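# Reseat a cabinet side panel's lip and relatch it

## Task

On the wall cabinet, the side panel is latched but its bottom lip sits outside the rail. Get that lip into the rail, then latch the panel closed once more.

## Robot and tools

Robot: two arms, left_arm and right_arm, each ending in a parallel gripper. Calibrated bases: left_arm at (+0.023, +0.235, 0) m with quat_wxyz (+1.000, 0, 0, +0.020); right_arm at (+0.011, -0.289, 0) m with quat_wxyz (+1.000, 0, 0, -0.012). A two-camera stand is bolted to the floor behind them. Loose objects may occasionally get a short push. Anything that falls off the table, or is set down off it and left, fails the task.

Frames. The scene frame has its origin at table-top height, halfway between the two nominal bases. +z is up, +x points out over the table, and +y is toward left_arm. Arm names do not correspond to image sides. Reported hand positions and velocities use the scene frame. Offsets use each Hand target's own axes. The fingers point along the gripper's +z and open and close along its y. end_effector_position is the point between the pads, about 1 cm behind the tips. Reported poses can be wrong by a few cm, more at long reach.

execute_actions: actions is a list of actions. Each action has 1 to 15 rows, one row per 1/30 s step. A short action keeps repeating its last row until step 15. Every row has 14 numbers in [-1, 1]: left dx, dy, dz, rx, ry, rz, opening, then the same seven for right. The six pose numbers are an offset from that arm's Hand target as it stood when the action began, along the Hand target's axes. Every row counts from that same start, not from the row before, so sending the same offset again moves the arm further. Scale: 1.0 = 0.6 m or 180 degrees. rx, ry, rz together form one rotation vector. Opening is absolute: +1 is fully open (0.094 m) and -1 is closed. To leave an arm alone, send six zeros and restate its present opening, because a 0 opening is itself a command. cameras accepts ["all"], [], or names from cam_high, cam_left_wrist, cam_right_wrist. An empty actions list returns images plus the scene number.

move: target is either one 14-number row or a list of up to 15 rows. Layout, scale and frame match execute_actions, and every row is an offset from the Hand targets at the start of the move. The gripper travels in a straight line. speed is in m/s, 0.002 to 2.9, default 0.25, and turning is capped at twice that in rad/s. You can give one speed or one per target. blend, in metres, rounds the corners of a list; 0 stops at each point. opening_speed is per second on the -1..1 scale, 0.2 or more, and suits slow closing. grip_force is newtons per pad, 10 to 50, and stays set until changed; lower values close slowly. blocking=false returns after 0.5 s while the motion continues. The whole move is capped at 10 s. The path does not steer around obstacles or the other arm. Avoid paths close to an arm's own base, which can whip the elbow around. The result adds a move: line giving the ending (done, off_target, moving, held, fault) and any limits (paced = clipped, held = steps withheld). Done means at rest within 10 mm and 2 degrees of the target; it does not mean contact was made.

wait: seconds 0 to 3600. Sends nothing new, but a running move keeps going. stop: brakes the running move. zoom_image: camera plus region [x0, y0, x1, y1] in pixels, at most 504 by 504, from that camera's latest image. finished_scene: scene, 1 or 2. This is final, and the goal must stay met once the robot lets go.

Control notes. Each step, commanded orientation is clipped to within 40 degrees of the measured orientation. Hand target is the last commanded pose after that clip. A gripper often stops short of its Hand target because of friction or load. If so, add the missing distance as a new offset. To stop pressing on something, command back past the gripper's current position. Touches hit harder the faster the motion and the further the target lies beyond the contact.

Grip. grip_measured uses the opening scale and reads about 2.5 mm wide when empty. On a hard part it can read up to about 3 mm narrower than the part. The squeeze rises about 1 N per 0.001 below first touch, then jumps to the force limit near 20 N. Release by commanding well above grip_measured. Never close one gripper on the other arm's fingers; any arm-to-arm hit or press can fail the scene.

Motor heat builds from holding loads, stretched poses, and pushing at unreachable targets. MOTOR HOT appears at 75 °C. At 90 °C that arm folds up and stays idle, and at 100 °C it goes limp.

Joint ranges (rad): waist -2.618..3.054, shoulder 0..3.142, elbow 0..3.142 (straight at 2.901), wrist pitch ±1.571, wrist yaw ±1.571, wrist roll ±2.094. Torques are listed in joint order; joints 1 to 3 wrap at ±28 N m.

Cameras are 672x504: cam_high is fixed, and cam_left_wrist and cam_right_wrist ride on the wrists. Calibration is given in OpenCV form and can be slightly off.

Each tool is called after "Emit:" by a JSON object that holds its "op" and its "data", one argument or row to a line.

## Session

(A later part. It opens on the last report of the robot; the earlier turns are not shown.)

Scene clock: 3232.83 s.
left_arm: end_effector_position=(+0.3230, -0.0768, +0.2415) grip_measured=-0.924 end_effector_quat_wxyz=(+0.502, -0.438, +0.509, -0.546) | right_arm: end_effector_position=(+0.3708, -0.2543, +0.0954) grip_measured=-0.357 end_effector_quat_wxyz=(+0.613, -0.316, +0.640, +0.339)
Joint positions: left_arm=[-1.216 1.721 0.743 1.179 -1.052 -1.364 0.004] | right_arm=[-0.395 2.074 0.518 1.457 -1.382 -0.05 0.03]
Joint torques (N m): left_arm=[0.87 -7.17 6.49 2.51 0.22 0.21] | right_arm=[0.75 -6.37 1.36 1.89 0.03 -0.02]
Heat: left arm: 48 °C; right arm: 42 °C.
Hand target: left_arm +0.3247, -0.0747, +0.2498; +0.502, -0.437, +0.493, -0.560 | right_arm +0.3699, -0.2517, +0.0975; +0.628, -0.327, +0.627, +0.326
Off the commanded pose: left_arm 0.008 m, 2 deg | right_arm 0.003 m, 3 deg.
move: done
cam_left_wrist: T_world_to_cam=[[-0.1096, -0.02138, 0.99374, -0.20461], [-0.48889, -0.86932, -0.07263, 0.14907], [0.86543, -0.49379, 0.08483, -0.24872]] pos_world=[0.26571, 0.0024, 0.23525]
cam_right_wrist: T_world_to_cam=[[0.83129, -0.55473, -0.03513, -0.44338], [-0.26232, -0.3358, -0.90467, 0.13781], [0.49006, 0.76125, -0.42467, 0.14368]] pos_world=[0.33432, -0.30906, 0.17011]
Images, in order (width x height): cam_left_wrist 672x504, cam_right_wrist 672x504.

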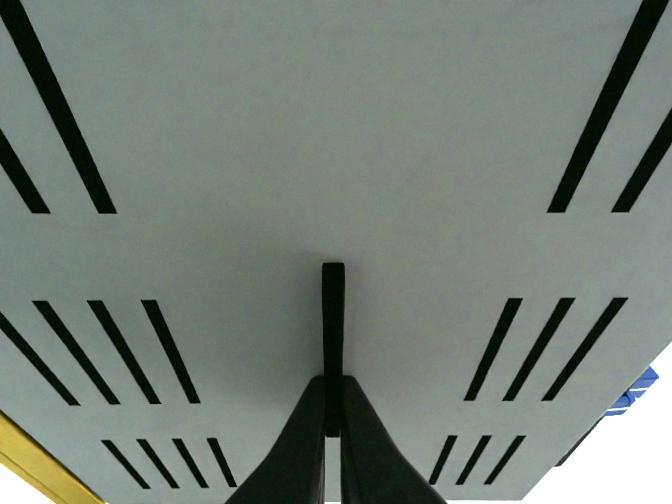

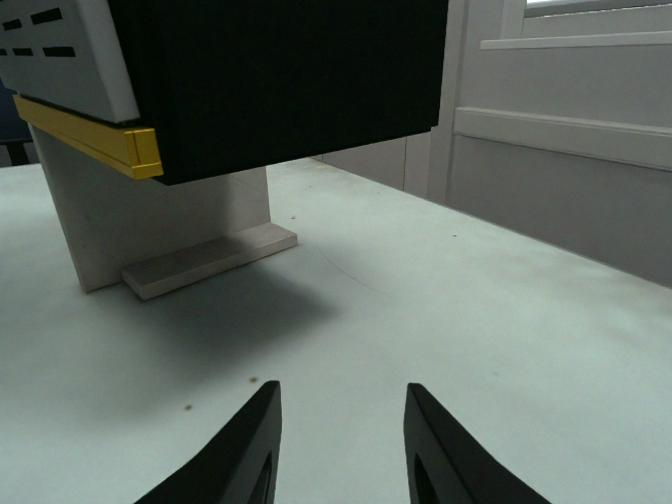

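Emit:
{"op": "move", "data": {
  "target": [-0.00487,0.0017,0.02733,-0.0333,0.0012,-0.0088,-1,0,0,0,0,0,0,-0.36],
  "speed": 0.05,
  "cameras": ["cam_right_wrist","cam_left_wrist"]
}}

Emit:
{"op": "zoom_image", "data": {
  "camera": "cam_right_wrist",
  "region": [0, 0, 180, 180]
}}

Scene clock: 3320.03 s.
left_arm: end_effector_position=(+0.3323, -0.0743, +0.2409) grip_measured=-0.924 end_effector_quat_wxyz=(+0.469, -0.467, +0.517, -0.542) | right_arm: end_effector_position=(+0.3708, -0.2543, +0.0954) grip_measured=-0.357 end_effector_quat_wxyz=(+0.613, -0.316, +0.640, +0.339)
Joint positions: left_arm=[-1.187 1.654 0.778 0.93 -1.024 -1.545 0.004] | right_arm=[-0.395 2.074 0.518 1.457 -1.382 -0.05 0.03]
Joint torques (N m): left_arm=[2.55 -8.54 10.13 1.46 0.24 0] | right_arm=[0.73 -6.34 1.37 1.89 0.03 -0.02]
Heat: left arm: 45 °C; right arm: 42 °C.
Hand target: left_arm +0.3412, -0.0737, +0.2509; +0.470, -0.469, +0.516, -0.541 | right_arm +0.3699, -0.2517, +0.0975; +0.628, -0.327, +0.627, +0.326
Off the commanded pose: left_arm 0.013 m, 0 deg | right_arm 0.003 m, 3 deg.
move: off_target (left_arm)
cam_left_wrist: T_world_to_cam=[[-0.03358, 0.0236, 0.99916, -0.22615], [-0.50001, -0.86601, 0.00365, 0.14124], [0.86537, -0.49946, 0.04088, -0.2453]] pos_world=[0.2753, 0.00514, 0.23547]
cam_right_wrist: T_world_to_cam=[[0.83129, -0.55473, -0.03513, -0.44338], [-0.26232, -0.3358, -0.90467, 0.13781], [0.49006, 0.76125, -0.42467, 0.14368]] pos_world=[0.33432, -0.30906, 0.17011]
Images, in order (width x height): cam_left_wrist 672x504, cam_right_wrist 672x504.

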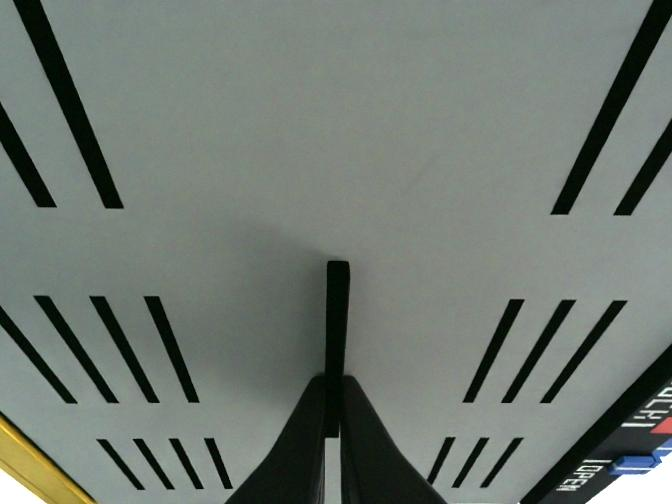

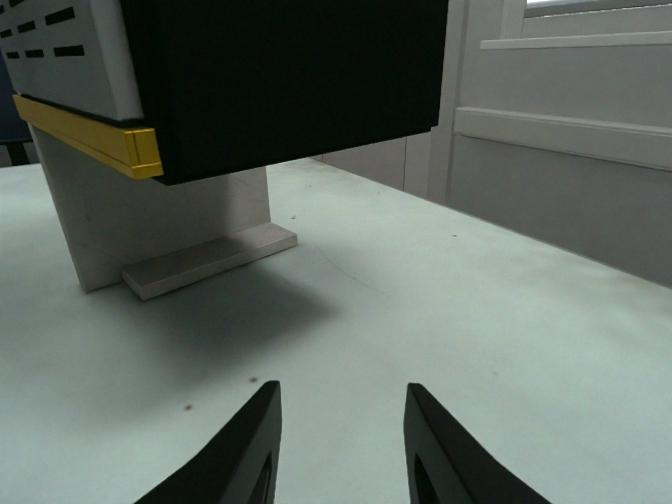

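Scaled by 2.800 from the camera's image (finer frame: 960x720).

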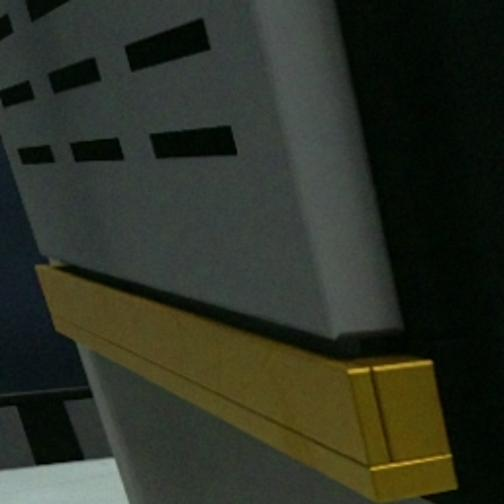

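Emit:
{"op": "zoom_image", "data": {
  "camera": "cam_right_wrist",
  "region": [80, 50, 180, 160]
}}

Emit:
{"op": "zoom_image", "data": {
  "camera": "cam_right_wrist",
  "region": [0, 50, 100, 160]
}}

Emit:
{"op": "zoom_image", "data": {
  "camera": "cam_left_wrist",
  "region": [500, 340, 672, 504]
}}

Scaled by 4.582 from the camera's image (finer frame: 960x720).

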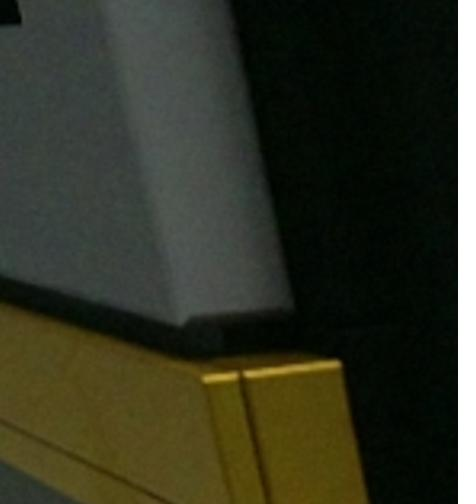

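Scaled by 4.582 from the camera's image (finer frame: 960x720).

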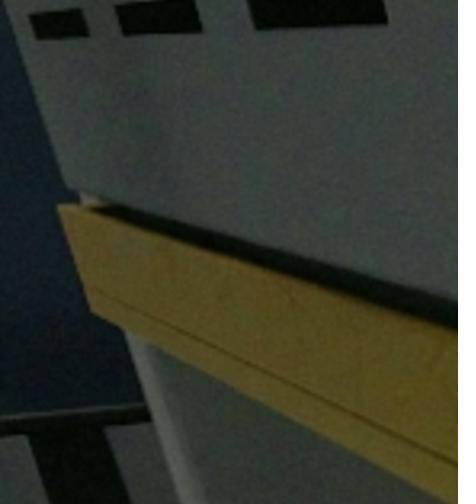

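Scaled by 2.930 from the camera's image (finer frame: 960x720).

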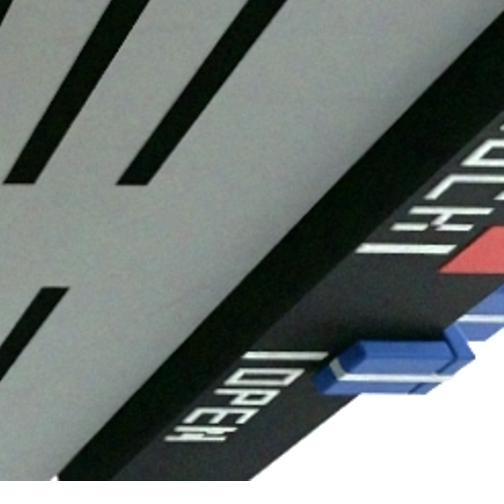

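Emit:
{"op": "move", "data": {
  "target": [
    [0,0,0,0,0,0,-1,-0.2375,-0.02035,-0.14513,0,0,0,-0.36],
    [0,0,0,0,0,0,-1,-0.5375,0.0848,0.00512,0.114,0.097,0.0308,-0.36],
    [0,0,0,0,0,0,-1,-0.5375,0.1464,0.1472,0.19,0.1617,0.0513,-0.36]
  ],
  "speed": 0.25,
  "blend": [0.03,0.03,0],
  "cameras": ["cam_right_wrist","cam_high","cam_left_wrist"]
}}

Scene clock: 3427.13 s.
left_arm: end_effector_position=(+0.3323, -0.0744, +0.2410) grip_measured=-0.924 end_effector_quat_wxyz=(+0.469, -0.467, +0.517, -0.542) | right_arm: end_effector_position=(+0.3480, -0.1299, +0.4074) grip_measured=-0.357 end_effector_quat_wxyz=(+0.479, -0.155, +0.860, +0.084)
Joint positions: left_arm=[-1.187 1.654 0.779 0.929 -1.024 -1.546 0.004] | right_arm=[0.523 1.371 1.83 -1.017 0.125 0.074 0.03]
Joint torques (N m): left_arm=[2.54 -8.65 10.26 1.46 0.25 0.01] | right_arm=[0.69 -3.52 7.9 1.61 0.13 0.05]
Heat: left arm: 38 °C; right arm: 42 °C.
Hand target: left_arm +0.3413, -0.0737, +0.2510; +0.470, -0.469, +0.516, -0.541 | right_arm +0.3482, -0.1291, +0.4199; +0.492, -0.150, +0.853, +0.087
Off the commanded pose: left_arm 0.013 m, 0 deg | right_arm 0.013 m, 2 deg.
move: off_target (right_arm); limits=paced
cam_left_wrist: T_world_to_cam=[[-0.03359, 0.02396, 0.99915, -0.22624], [-0.50002, -0.86601, 0.00396, 0.14122], [0.86536, -0.49946, 0.04107, -0.24543]] pos_world=[0.2754, 0.00514, 0.23557]
cam_right_wrist: T_world_to_cam=[[0.368, -0.92982, 0.0043, -0.24792], [-0.76873, -0.30684, -0.56117, 0.4959], [0.52311, 0.2032, -0.82769, 0.27281]] pos_world=[0.32974, -0.13379, 0.50515]

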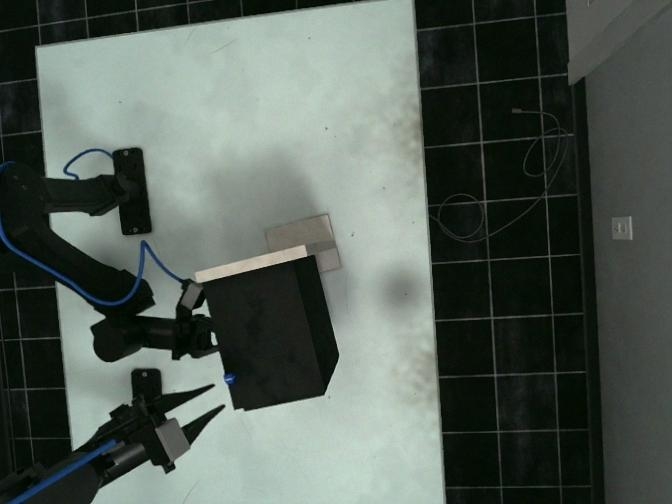

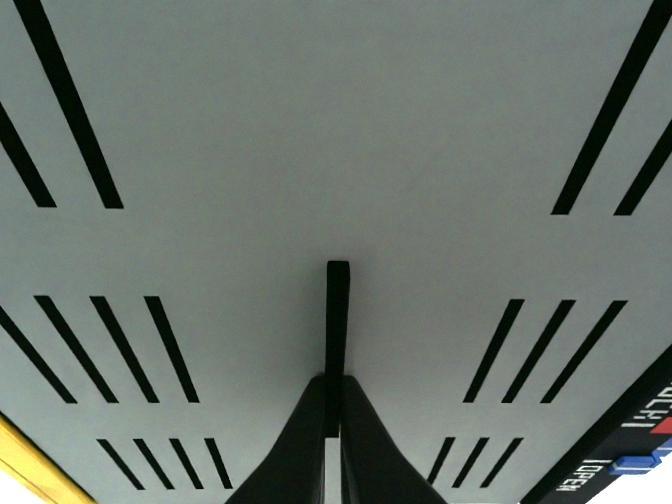

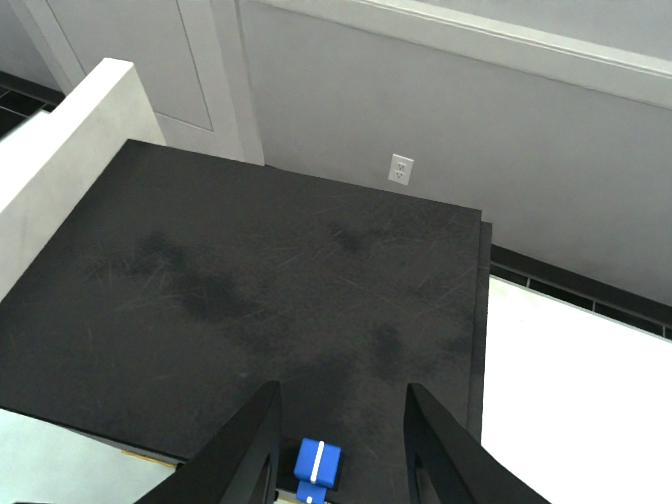

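Emit:
{"op": "move", "data": {
  "target": [0,0,0,0,0,0,-1,0.0606,0,0.035,0,0,0,-0.36],
  "speed": 0.12,
  "cameras": ["cam_right_wrist"]
}}

Emit:
{"op": "zoom_image", "data": {
  "camera": "cam_right_wrist",
  "region": [230, 340, 470, 504]
}}

Scene clock: 3443.13 s.
left_arm: end_effector_position=(+0.3323, -0.0744, +0.2410) grip_measured=-0.924 end_effector_quat_wxyz=(+0.469, -0.467, +0.517, -0.542) | right_arm: end_effector_position=(+0.3507, -0.1285, +0.3714) grip_measured=-0.357 end_effector_quat_wxyz=(+0.479, -0.155, +0.860, +0.084)
Joint positions: left_arm=[-1.187 1.654 0.779 0.929 -1.024 -1.546 0.004] | right_arm=[0.523 1.297 1.603 -0.865 0.125 0.075 0.03]
Joint torques (N m): left_arm=[2.55 -8.51 10.22 1.46 0.25 -0.01] | right_arm=[0.68 -5.41 4.52 1.78 0.12 0.05]
Heat: left arm: 38 °C; right arm: 40 °C.
Hand target: left_arm +0.3413, -0.0737, +0.2510; +0.470, -0.469, +0.516, -0.541 | right_arm +0.3482, -0.1291, +0.3780; +0.492, -0.150, +0.853, +0.087
Off the commanded pose: left_arm 0.013 m, 0 deg | right_arm 0.007 m, 2 deg.
move: done
cam_right_wrist: T_world_to_cam=[[0.36735, -0.93007, 0.00394, -0.24715], [-0.76938, -0.30626, -0.56059, 0.47836], [0.5226, 0.2029, -0.82808, 0.24165]] pos_world=[0.33254, -0.13239, 0.46925]

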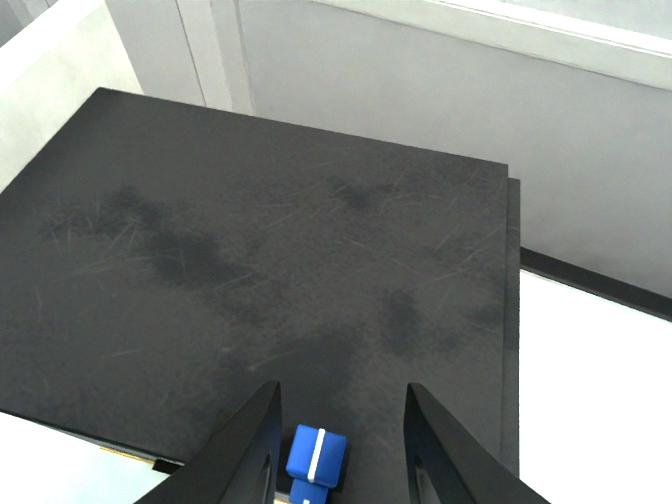

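Scaled by 2.100 from the camera's image (finer frame: 960x720).

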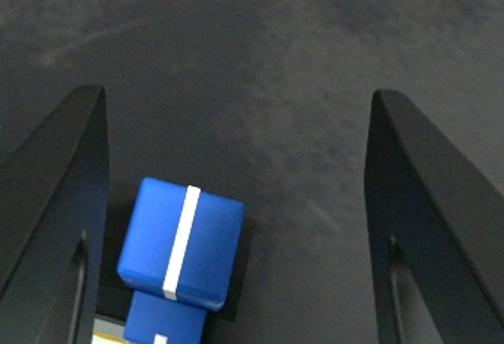

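Emit:
{"op": "move", "data": {
  "target": [0,0,0,0,0,0,-1,0.03707,0.00114,0.01778,0,0,0,-0.36],
  "speed": 0.08,
  "cameras": ["cam_right_wrist","cam_left_wrist"]
}}

Emit:
{"op": "zoom_image", "data": {
  "camera": "cam_right_wrist",
  "region": [230, 340, 470, 504]
}}

Scene clock: 3453.23 s.
left_arm: end_effector_position=(+0.3323, -0.0744, +0.2410) grip_measured=-0.924 end_effector_quat_wxyz=(+0.469, -0.467, +0.517, -0.542) | right_arm: end_effector_position=(+0.3491, -0.1282, +0.3460) grip_measured=-0.357 end_effector_quat_wxyz=(+0.478, -0.155, +0.861, +0.084)
Joint positions: left_arm=[-1.187 1.654 0.779 0.929 -1.024 -1.546 0.004] | right_arm=[0.527 1.248 1.46 -0.775 0.129 0.078 0.03]
Joint torques (N m): left_arm=[2.54 -8.59 10.24 1.45 0.25 -0.01] | right_arm=[0.68 -5.59 4.63 1.71 0.12 0.04]
Heat: left arm: 38 °C; right arm: 41 °C.
Hand target: left_arm +0.3413, -0.0737, +0.2510; +0.470, -0.469, +0.516, -0.541 | right_arm +0.3462, -0.1291, +0.3534; +0.492, -0.150, +0.853, +0.087
Off the commanded pose: left_arm 0.013 m, 0 deg | right_arm 0.008 m, 2 deg.
move: done
cam_left_wrist: T_world_to_cam=[[-0.03359, 0.02396, 0.99915, -0.22624], [-0.50002, -0.86601, 0.00396, 0.14122], [0.86536, -0.49946, 0.04107, -0.24543]] pos_world=[0.2754, 0.00514, 0.23557]
cam_right_wrist: T_world_to_cam=[[0.36717, -0.93015, 0.00384, -0.2461], [-0.77127, -0.30675, -0.55771, 0.46254], [0.51993, 0.20181, -0.83003, 0.22282]] pos_world=[0.33125, -0.13199, 0.44385]
Images, in order (width x height): cam_left_wrist 672x504, cam_right_wrist 672x504.

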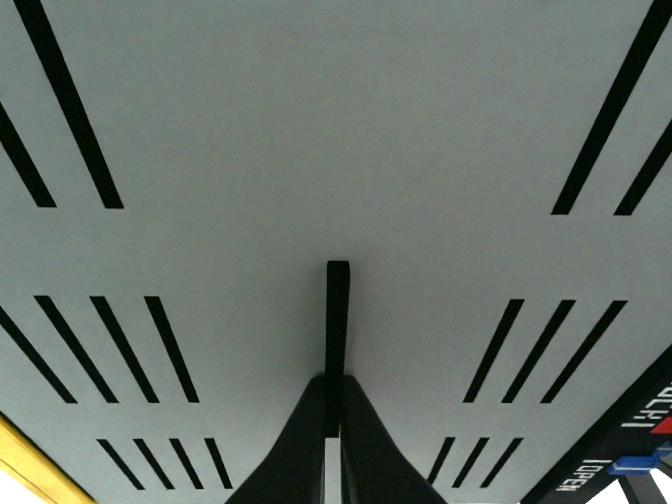

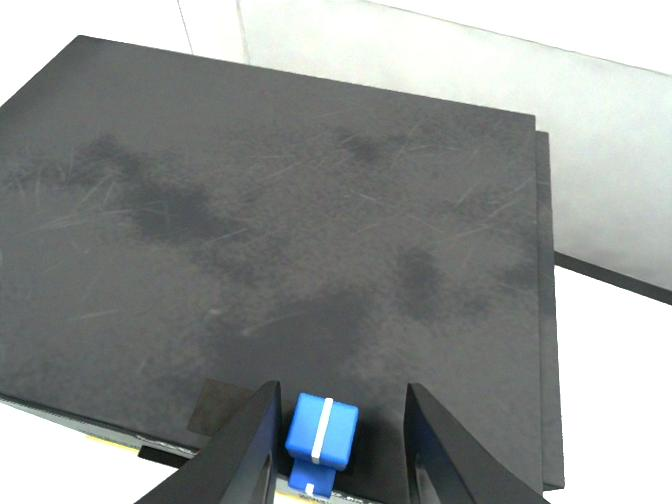

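Scaled by 2.100 from the camera's image (finer frame: 960x720).

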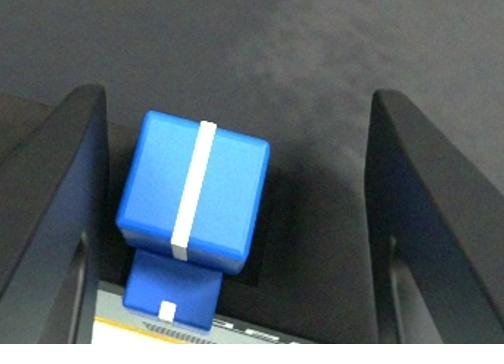

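Emit:
{"op": "move", "data": {
  "target": [0,0,0,0,0,0,-1,-0.00878,0.08478,0.0152,0,0,0,-0.36],
  "speed": 0.06,
  "cameras": ["cam_right_wrist","cam_left_wrist"]
}}

Emit:
{"op": "zoom_image", "data": {
  "camera": "cam_left_wrist",
  "region": [500, 340, 672, 504]
}}

Scene clock: 3471.17 s.
left_arm: end_effector_position=(+0.3323, -0.0744, +0.2410) grip_measured=-0.924 end_effector_quat_wxyz=(+0.469, -0.467, +0.517, -0.542) | right_arm: end_effector_position=(+0.3412, -0.0941, +0.3438) grip_measured=-0.357 end_effector_quat_wxyz=(+0.489, -0.140, +0.859, +0.059)
Joint positions: left_arm=[-1.187 1.654 0.779 0.929 -1.024 -1.546 0.004] | right_arm=[0.717 1.295 1.474 -0.761 0.35 0.181 0.03]
Joint torques (N m): left_arm=[2.52 -8.61 10.29 1.46 0.25 -0.01] | right_arm=[2.04 -3.04 8.4 1.59 -0.26 0.1]
Heat: left arm: 38 °C; right arm: 41 °C.
Hand target: left_arm +0.3413, -0.0737, +0.2510; +0.470, -0.469, +0.516, -0.541 | right_arm +0.3387, -0.0776, +0.3534; +0.492, -0.150, +0.853, +0.087
Off the commanded pose: left_arm 0.013 m, 0 deg | right_arm 0.019 m, 3 deg.
move: off_target (right_arm)
cam_left_wrist: T_world_to_cam=[[-0.03359, 0.02396, 0.99915, -0.22624], [-0.50002, -0.86601, 0.00396, 0.14122], [0.86536, -0.49946, 0.04107, -0.24543]] pos_world=[0.2754, 0.00514, 0.23557]
cam_right_wrist: T_world_to_cam=[[0.31892, -0.9471, 0.03582, -0.20759], [-0.77187, -0.28147, -0.57008, 0.47247], [0.55001, 0.15416, -0.82081, 0.20046]] pos_world=[0.32063, -0.09452, 0.44133]
Images, in order (width x height): cam_left_wrist 672x504, cam_right_wrist 672x504.

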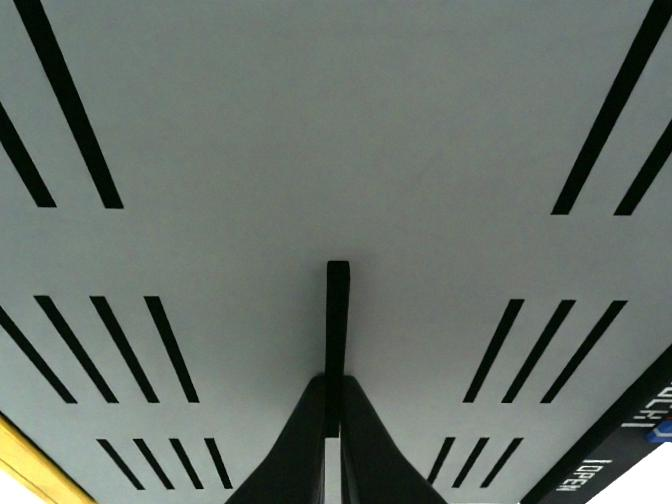

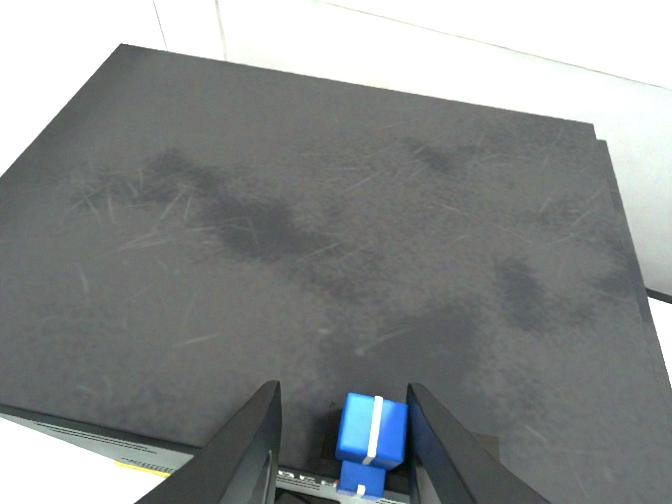

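Scaled by 2.930 from the camera's image (finer frame: 960x720).

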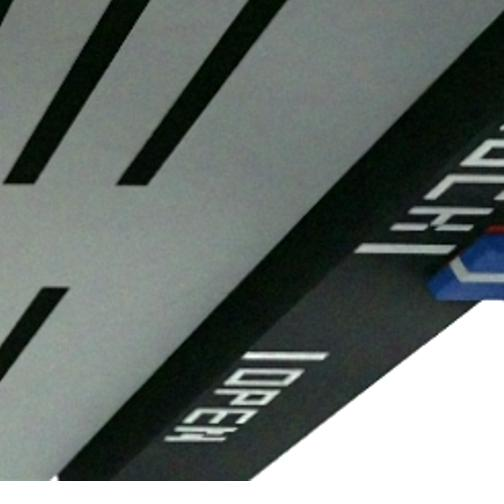

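Emit:
{"op": "move", "data": {
  "target": [0,0,0,0,0,0,-1,-0.0024,0.0228,0.0041,0,0,0,-0.36],
  "speed": 0.05,
  "cameras": ["cam_right_wrist","cam_left_wrist"]
}}

Emit:
{"op": "zoom_image", "data": {
  "camera": "cam_left_wrist",
  "region": [500, 340, 672, 504]
}}

Emit:
{"op": "zoom_image", "data": {
  "camera": "cam_right_wrist",
  "region": [250, 360, 510, 504]
}}

Scene clock: 3488.57 s.
left_arm: end_effector_position=(+0.3323, -0.0744, +0.2410) grip_measured=-0.924 end_effector_quat_wxyz=(+0.469, -0.467, +0.517, -0.542) | right_arm: end_effector_position=(+0.3415, -0.0921, +0.3439) grip_measured=-0.357 end_effector_quat_wxyz=(+0.491, -0.128, +0.861, +0.039)
Joint positions: left_arm=[-1.187 1.654 0.779 0.929 -1.024 -1.546 0.004] | right_arm=[0.754 1.317 1.495 -0.778 0.426 0.208 0.03]
Joint torques (N m): left_arm=[2.5 -8.55 10.25 1.44 0.26 0] | right_arm=[3.02 -2.93 8.54 1.69 -0.62 0.01]
Heat: left arm: 38 °C; right arm: 41 °C.
Hand target: left_arm +0.3413, -0.0737, +0.2510; +0.470, -0.469, +0.516, -0.541 | right_arm +0.3367, -0.0638, +0.3535; +0.492, -0.150, +0.853, +0.087
Off the commanded pose: left_arm 0.013 m, 0 deg | right_arm 0.030 m, 6 deg.
move: off_target (right_arm)
cam_left_wrist: T_world_to_cam=[[-0.03359, 0.02396, 0.99915, -0.22624], [-0.50002, -0.86601, 0.00396, 0.14122], [0.86536, -0.49946, 0.04107, -0.24543]] pos_world=[0.2754, 0.00514, 0.23557]
cam_right_wrist: T_world_to_cam=[[0.28027, -0.95811, 0.05896, -0.20151], [-0.77899, -0.26291, -0.56925, 0.47713], [0.56091, 0.11361, -0.82005, 0.1922]] pos_world=[0.32035, -0.08946, 0.44111]
Images, in order (width x height): cam_left_wrist 672x504, cam_right_wrist 672x504.

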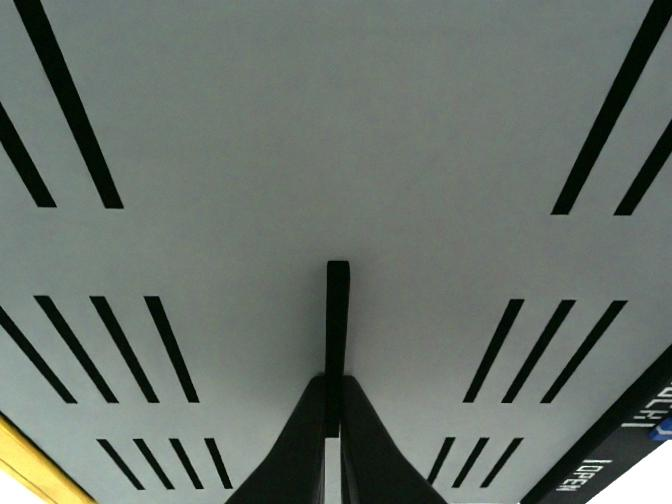

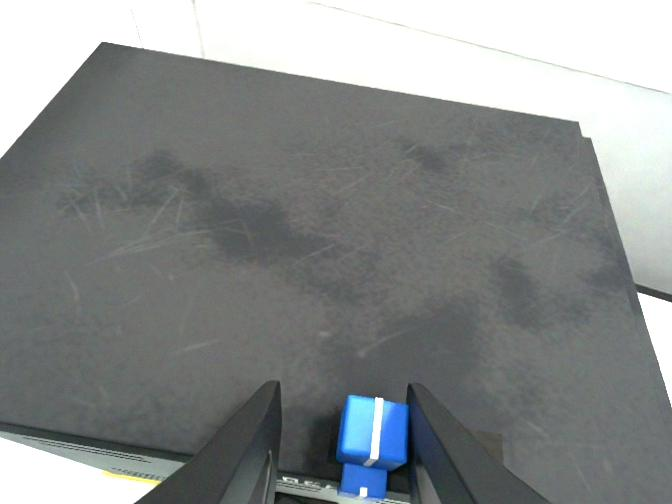

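Scaled by 2.930 from the camera's image (finer frame: 960x720).

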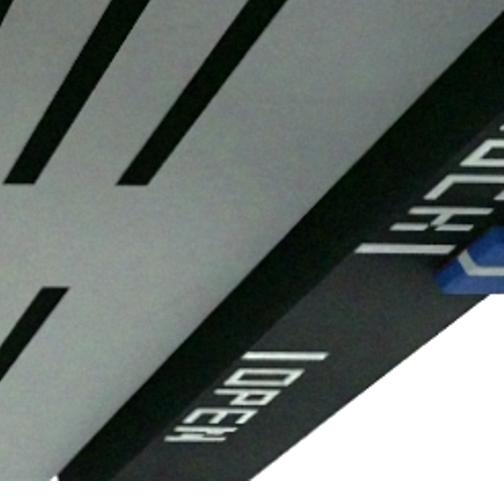

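Scaled by 1.938 from the camera's image (finer frame: 960x720).

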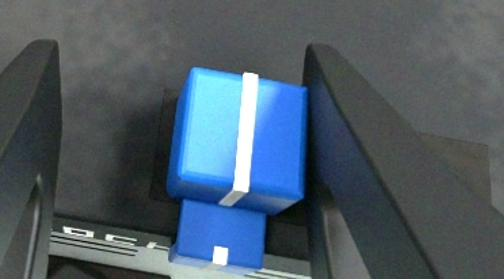

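Emit:
{"op": "move", "data": {
  "target": [0,0,0,0,0,0,-1,0.00577,-0.062,-0.01,0,0,0,-0.36],
  "speed": 0.08,
  "cameras": ["cam_right_wrist","cam_left_wrist"]
}}

Emit:
{"op": "zoom_image", "data": {
  "camera": "cam_right_wrist",
  "region": [230, 360, 490, 504]
}}

Emit:
{"op": "zoom_image", "data": {
  "camera": "cam_left_wrist",
  "region": [500, 340, 672, 504]
}}

Scene clock: 3515.07 s.
left_arm: end_effector_position=(+0.3323, -0.0744, +0.2410) grip_measured=-0.924 end_effector_quat_wxyz=(+0.469, -0.467, +0.517, -0.542) | right_arm: end_effector_position=(+0.3446, -0.0985, +0.3488) grip_measured=-0.357 end_effector_quat_wxyz=(+0.483, -0.152, +0.859, +0.081)
Joint positions: left_arm=[-1.187 1.654 0.779 0.929 -1.024 -1.546 0.004] | right_arm=[0.656 1.292 1.495 -0.77 0.248 0.146 0.03]
Joint torques (N m): left_arm=[2.54 -8.57 10.24 1.47 0.23 0] | right_arm=[-0.64 -5.89 4.34 1.76 -0.04 -0.06]
Heat: left arm: 38 °C; right arm: 41 °C.
Hand target: left_arm +0.3413, -0.0737, +0.2510; +0.470, -0.469, +0.516, -0.541 | right_arm +0.3430, -0.1012, +0.3534; +0.492, -0.150, +0.853, +0.087
Off the commanded pose: left_arm 0.013 m, 0 deg | right_arm 0.006 m, 1 deg.
move: done
cam_left_wrist: T_world_to_cam=[[-0.03359, 0.02396, 0.99915, -0.22624], [-0.50002, -0.86601, 0.00396, 0.14122], [0.86536, -0.49946, 0.04107, -0.24543]] pos_world=[0.2754, 0.00514, 0.23557]
cam_right_wrist: T_world_to_cam=[[0.35977, -0.933, 0.00827, -0.21605], [-0.76745, -0.30095, -0.56608, 0.47183], [0.53064, 0.19731, -0.82431, 0.21541]] pos_world=[0.32553, -0.10209, 0.44645]
Images, in order (width x height): cam_left_wrist 672x504, cam_right_wrist 672x504.

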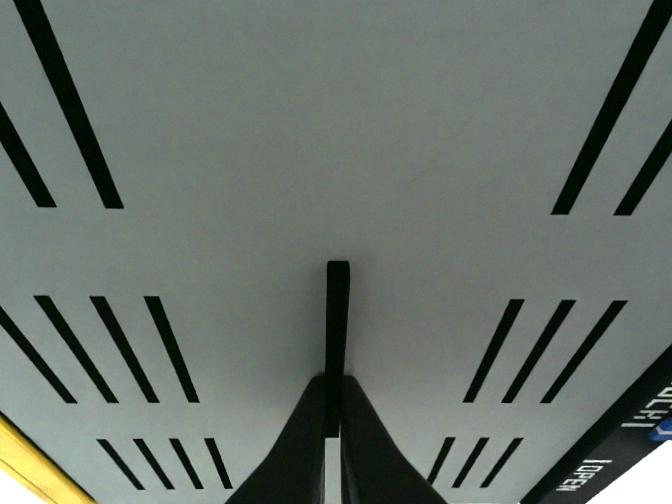

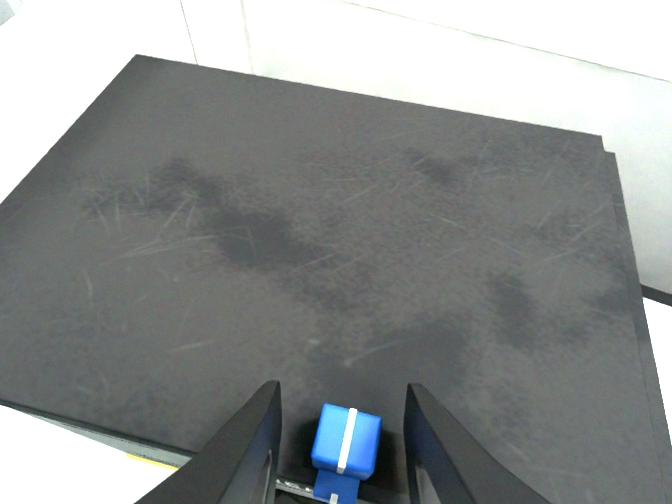

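Scaled by 1.938 from the camera's image (finer frame: 960x720).

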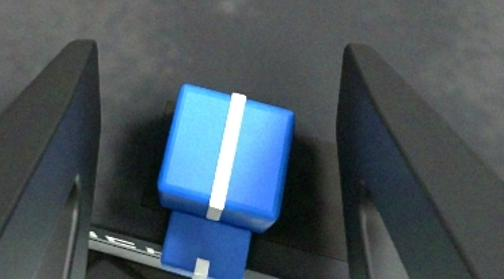

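Scaled by 2.930 from the camera's image (finer frame: 960x720).

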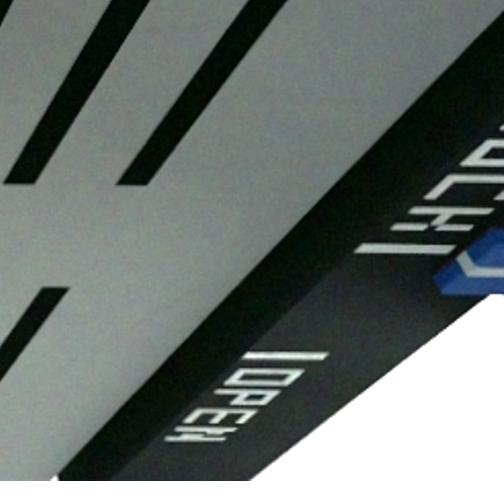

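Emit:
{"op": "move", "data": {
  "target": [0.00177,-0.0004,-0.01489,0,0,0,-1,-0.10825,0,-0.0625,0,0,0,-0.36],
  "speed": 0.12,
  "cameras": ["cam_left_wrist"]
}}

Emit:
{"op": "zoom_image", "data": {
  "camera": "cam_left_wrist",
  "region": [480, 320, 672, 504]
}}

Scene clock: 3532.53 s.
left_arm: end_effector_position=(+0.3322, -0.0740, +0.2411) grip_measured=-0.924 end_effector_quat_wxyz=(+0.469, -0.467, +0.518, -0.541) | right_arm: end_effector_position=(+0.3420, -0.1001, +0.4163) grip_measured=-0.357 end_effector_quat_wxyz=(+0.481, -0.154, +0.859, +0.080)
Joint positions: left_arm=[-1.187 1.65 0.779 0.92 -1.024 -1.548 0.004] | right_arm=[0.656 1.437 1.928 -1.062 0.246 0.144 0.03]
Joint torques (N m): left_arm=[0.03 -9.32 9.07 1.57 -0.04 0.03] | right_arm=[-0.66 -4.04 7.83 1.55 -0.02 -0.05]
Heat: left arm: 38 °C; right arm: 40 °C.
Hand target: left_arm +0.3323, -0.0737, +0.2509; +0.470, -0.469, +0.516, -0.541 | right_arm +0.3430, -0.1013, +0.4285; +0.492, -0.150, +0.853, +0.087
Off the commanded pose: left_arm 0.010 m, 0 deg | right_arm 0.012 m, 2 deg.
move: off_target (right_arm)
cam_left_wrist: T_world_to_cam=[[-0.03119, 0.02214, 0.99927, -0.22734], [-0.5001, -0.86596, 0.00358, 0.14158], [0.86541, -0.49962, 0.03808, -0.24438]] pos_world=[0.2752, 0.00554, 0.23597]

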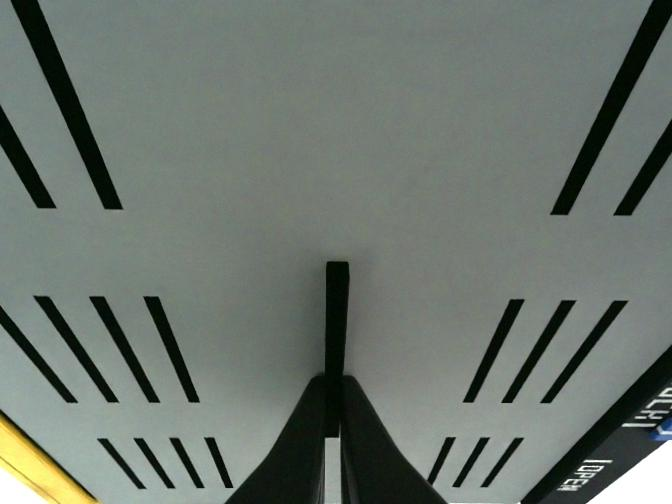

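Scaled by 2.625 from the camera's image (finer frame: 960x720).

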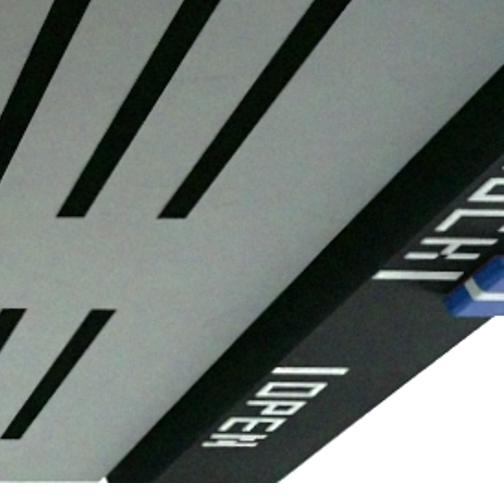

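Emit:
{"op": "move", "data": {
  "target": [0,0,0,0,0,0,-0.3,0,0,0,0,0,0,-0.36],
  "opening_speed": 0.6,
  "cameras": ["cam_left_wrist"]
}}

Scene clock: 3545.07 s.
left_arm: end_effector_position=(+0.3322, -0.0741, +0.2392) grip_measured=-0.303 end_effector_quat_wxyz=(+0.468, -0.468, +0.520, -0.539) | right_arm: end_effector_position=(+0.3419, -0.1001, +0.4162) grip_measured=-0.357 end_effector_quat_wxyz=(+0.481, -0.154, +0.859, +0.080)
Joint positions: left_arm=[-1.187 1.65 0.779 0.908 -1.024 -1.557 0.033] | right_arm=[0.656 1.437 1.928 -1.062 0.246 0.144 0.03]
Joint torques (N m): left_arm=[0.05 -9.44 9.03 1.67 -0.07 0.11] | right_arm=[-0.66 -4.05 7.82 1.54 -0.02 -0.05]
Heat: left arm: 38 °C; right arm: 39 °C.
Hand target: left_arm +0.3323, -0.0738, +0.2509; +0.470, -0.469, +0.516, -0.541 | right_arm +0.3430, -0.1013, +0.4285; +0.493, -0.150, +0.853, +0.087
Off the commanded pose: left_arm 0.012 m, 1 deg | right_arm 0.012 m, 2 deg.
move: done
cam_left_wrist: T_world_to_cam=[[-0.02529, 0.02008, 0.99948, -0.2275], [-0.50054, -0.8657, 0.00472, 0.14135], [0.86535, -0.50016, 0.03195, -0.2429]] pos_world=[0.27519, 0.00544, 0.23447]

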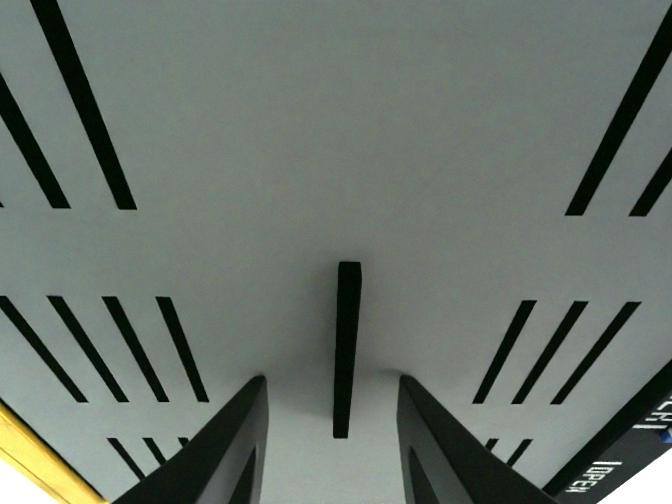

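Emit:
{"op": "move", "data": {
  "target": [0,0,-0.15,0,0,0,-0.3,0,0,0,0,0,0,-0.36],
  "speed": 0.12,
  "cameras": ["cam_left_wrist","cam_right_wrist"]
}}

Emit:
{"op": "zoom_image", "data": {
  "camera": "cam_left_wrist",
  "region": [400, 240, 672, 504]
}}

Scene clock: 3554.23 s.
left_arm: end_effector_position=(+0.2454, -0.0706, +0.2458) grip_measured=-0.303 end_effector_quat_wxyz=(+0.461, -0.469, +0.518, -0.547) | right_arm: end_effector_position=(+0.3419, -0.1001, +0.4162) grip_measured=-0.357 end_effector_quat_wxyz=(+0.481, -0.154, +0.859, +0.080)
Joint positions: left_arm=[-1.459 1.53 0.668 0.945 -1.284 -1.527 0.033] | right_arm=[0.656 1.437 1.928 -1.062 0.246 0.144 0.03]
Joint torques (N m): left_arm=[-0.65 -8.13 5.87 1.77 -0.24 0.26] | right_arm=[-0.68 -4.04 7.83 1.53 -0.02 -0.05]
Heat: left arm: 38 °C; right arm: 39 °C.
Hand target: left_arm +0.2429, -0.0631, +0.2484; +0.470, -0.469, +0.516, -0.541 | right_arm +0.3430, -0.1013, +0.4285; +0.493, -0.150, +0.853, +0.087
Off the commanded pose: left_arm 0.008 m, 1 deg | right_arm 0.012 m, 2 deg.
move: done
cam_left_wrist: T_world_to_cam=[[-0.02681, 0.0392, 0.99887, -0.2345], [-0.51089, -0.85941, 0.02001, 0.10015], [0.85923, -0.50978, 0.04307, -0.16819]] pos_world=[0.18939, 0.00952, 0.23948]
cam_right_wrist: T_world_to_cam=[[0.36198, -0.93212, 0.01094, -0.21899], [-0.76828, -0.30496, -0.5628, 0.50606], [0.52793, 0.19531, -0.82652, 0.27433]] pos_world=[0.32324, -0.10338, 0.51395]

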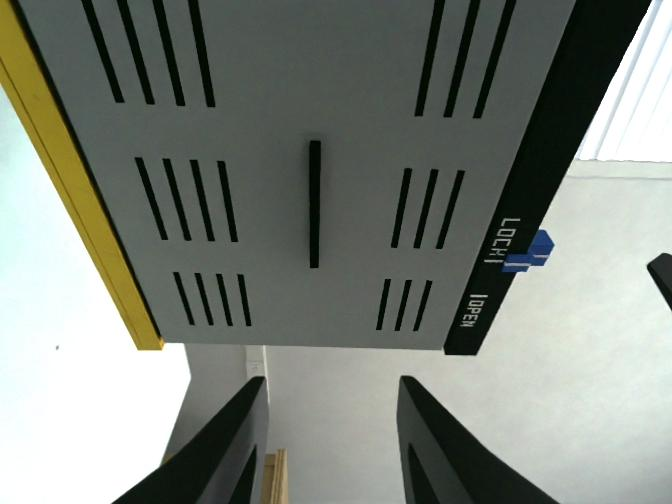

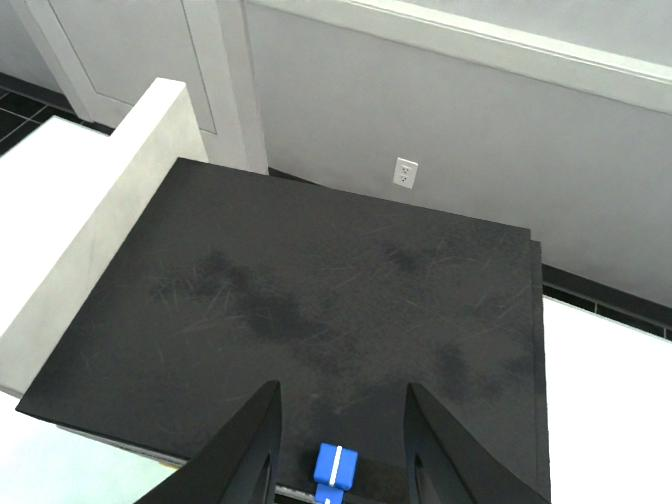

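Scaled by 1.853 from the camera's image (finer frame: 960x720).

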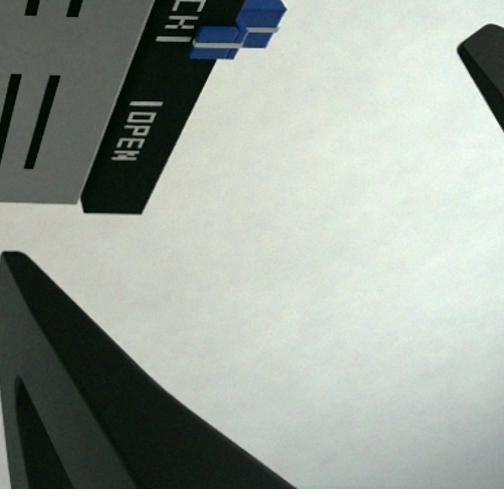

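Emit:
{"op": "zoom_image", "data": {
  "camera": "cam_left_wrist",
  "region": [0, 0, 200, 180]
}}

Emit:
{"op": "zoom_image", "data": {
  "camera": "cam_left_wrist",
  "region": [80, 200, 220, 370]
}}

Emit:
{"op": "zoom_image", "data": {
  "camera": "cam_left_wrist",
  "region": [420, 180, 580, 370]
}}

Scaled by 2.520 from the camera's image (finer frame: 960x720).

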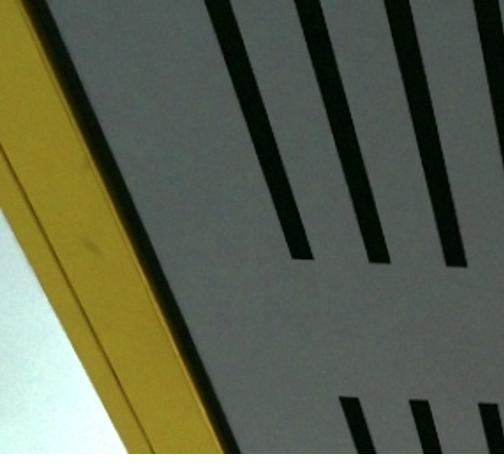

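Scaled by 2.965 from the camera's image (finer frame: 960x720).

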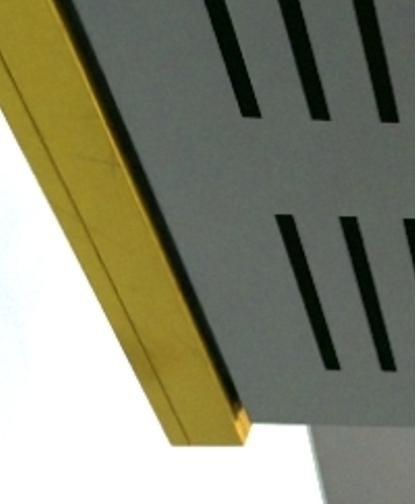

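Scaled by 2.653 from the camera's image (finer frame: 960x720).

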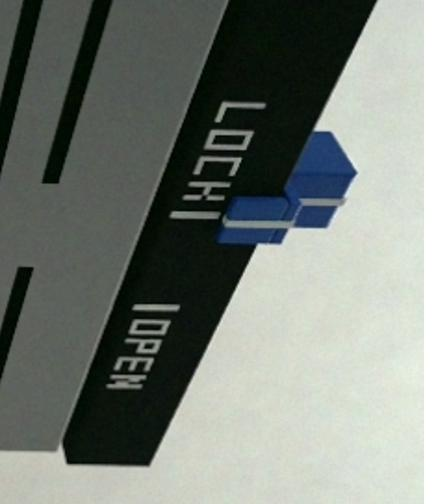

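Emit:
{"op": "finished_scene", "data": {
  "scene": 2
}}

The scene is finished: the task was done.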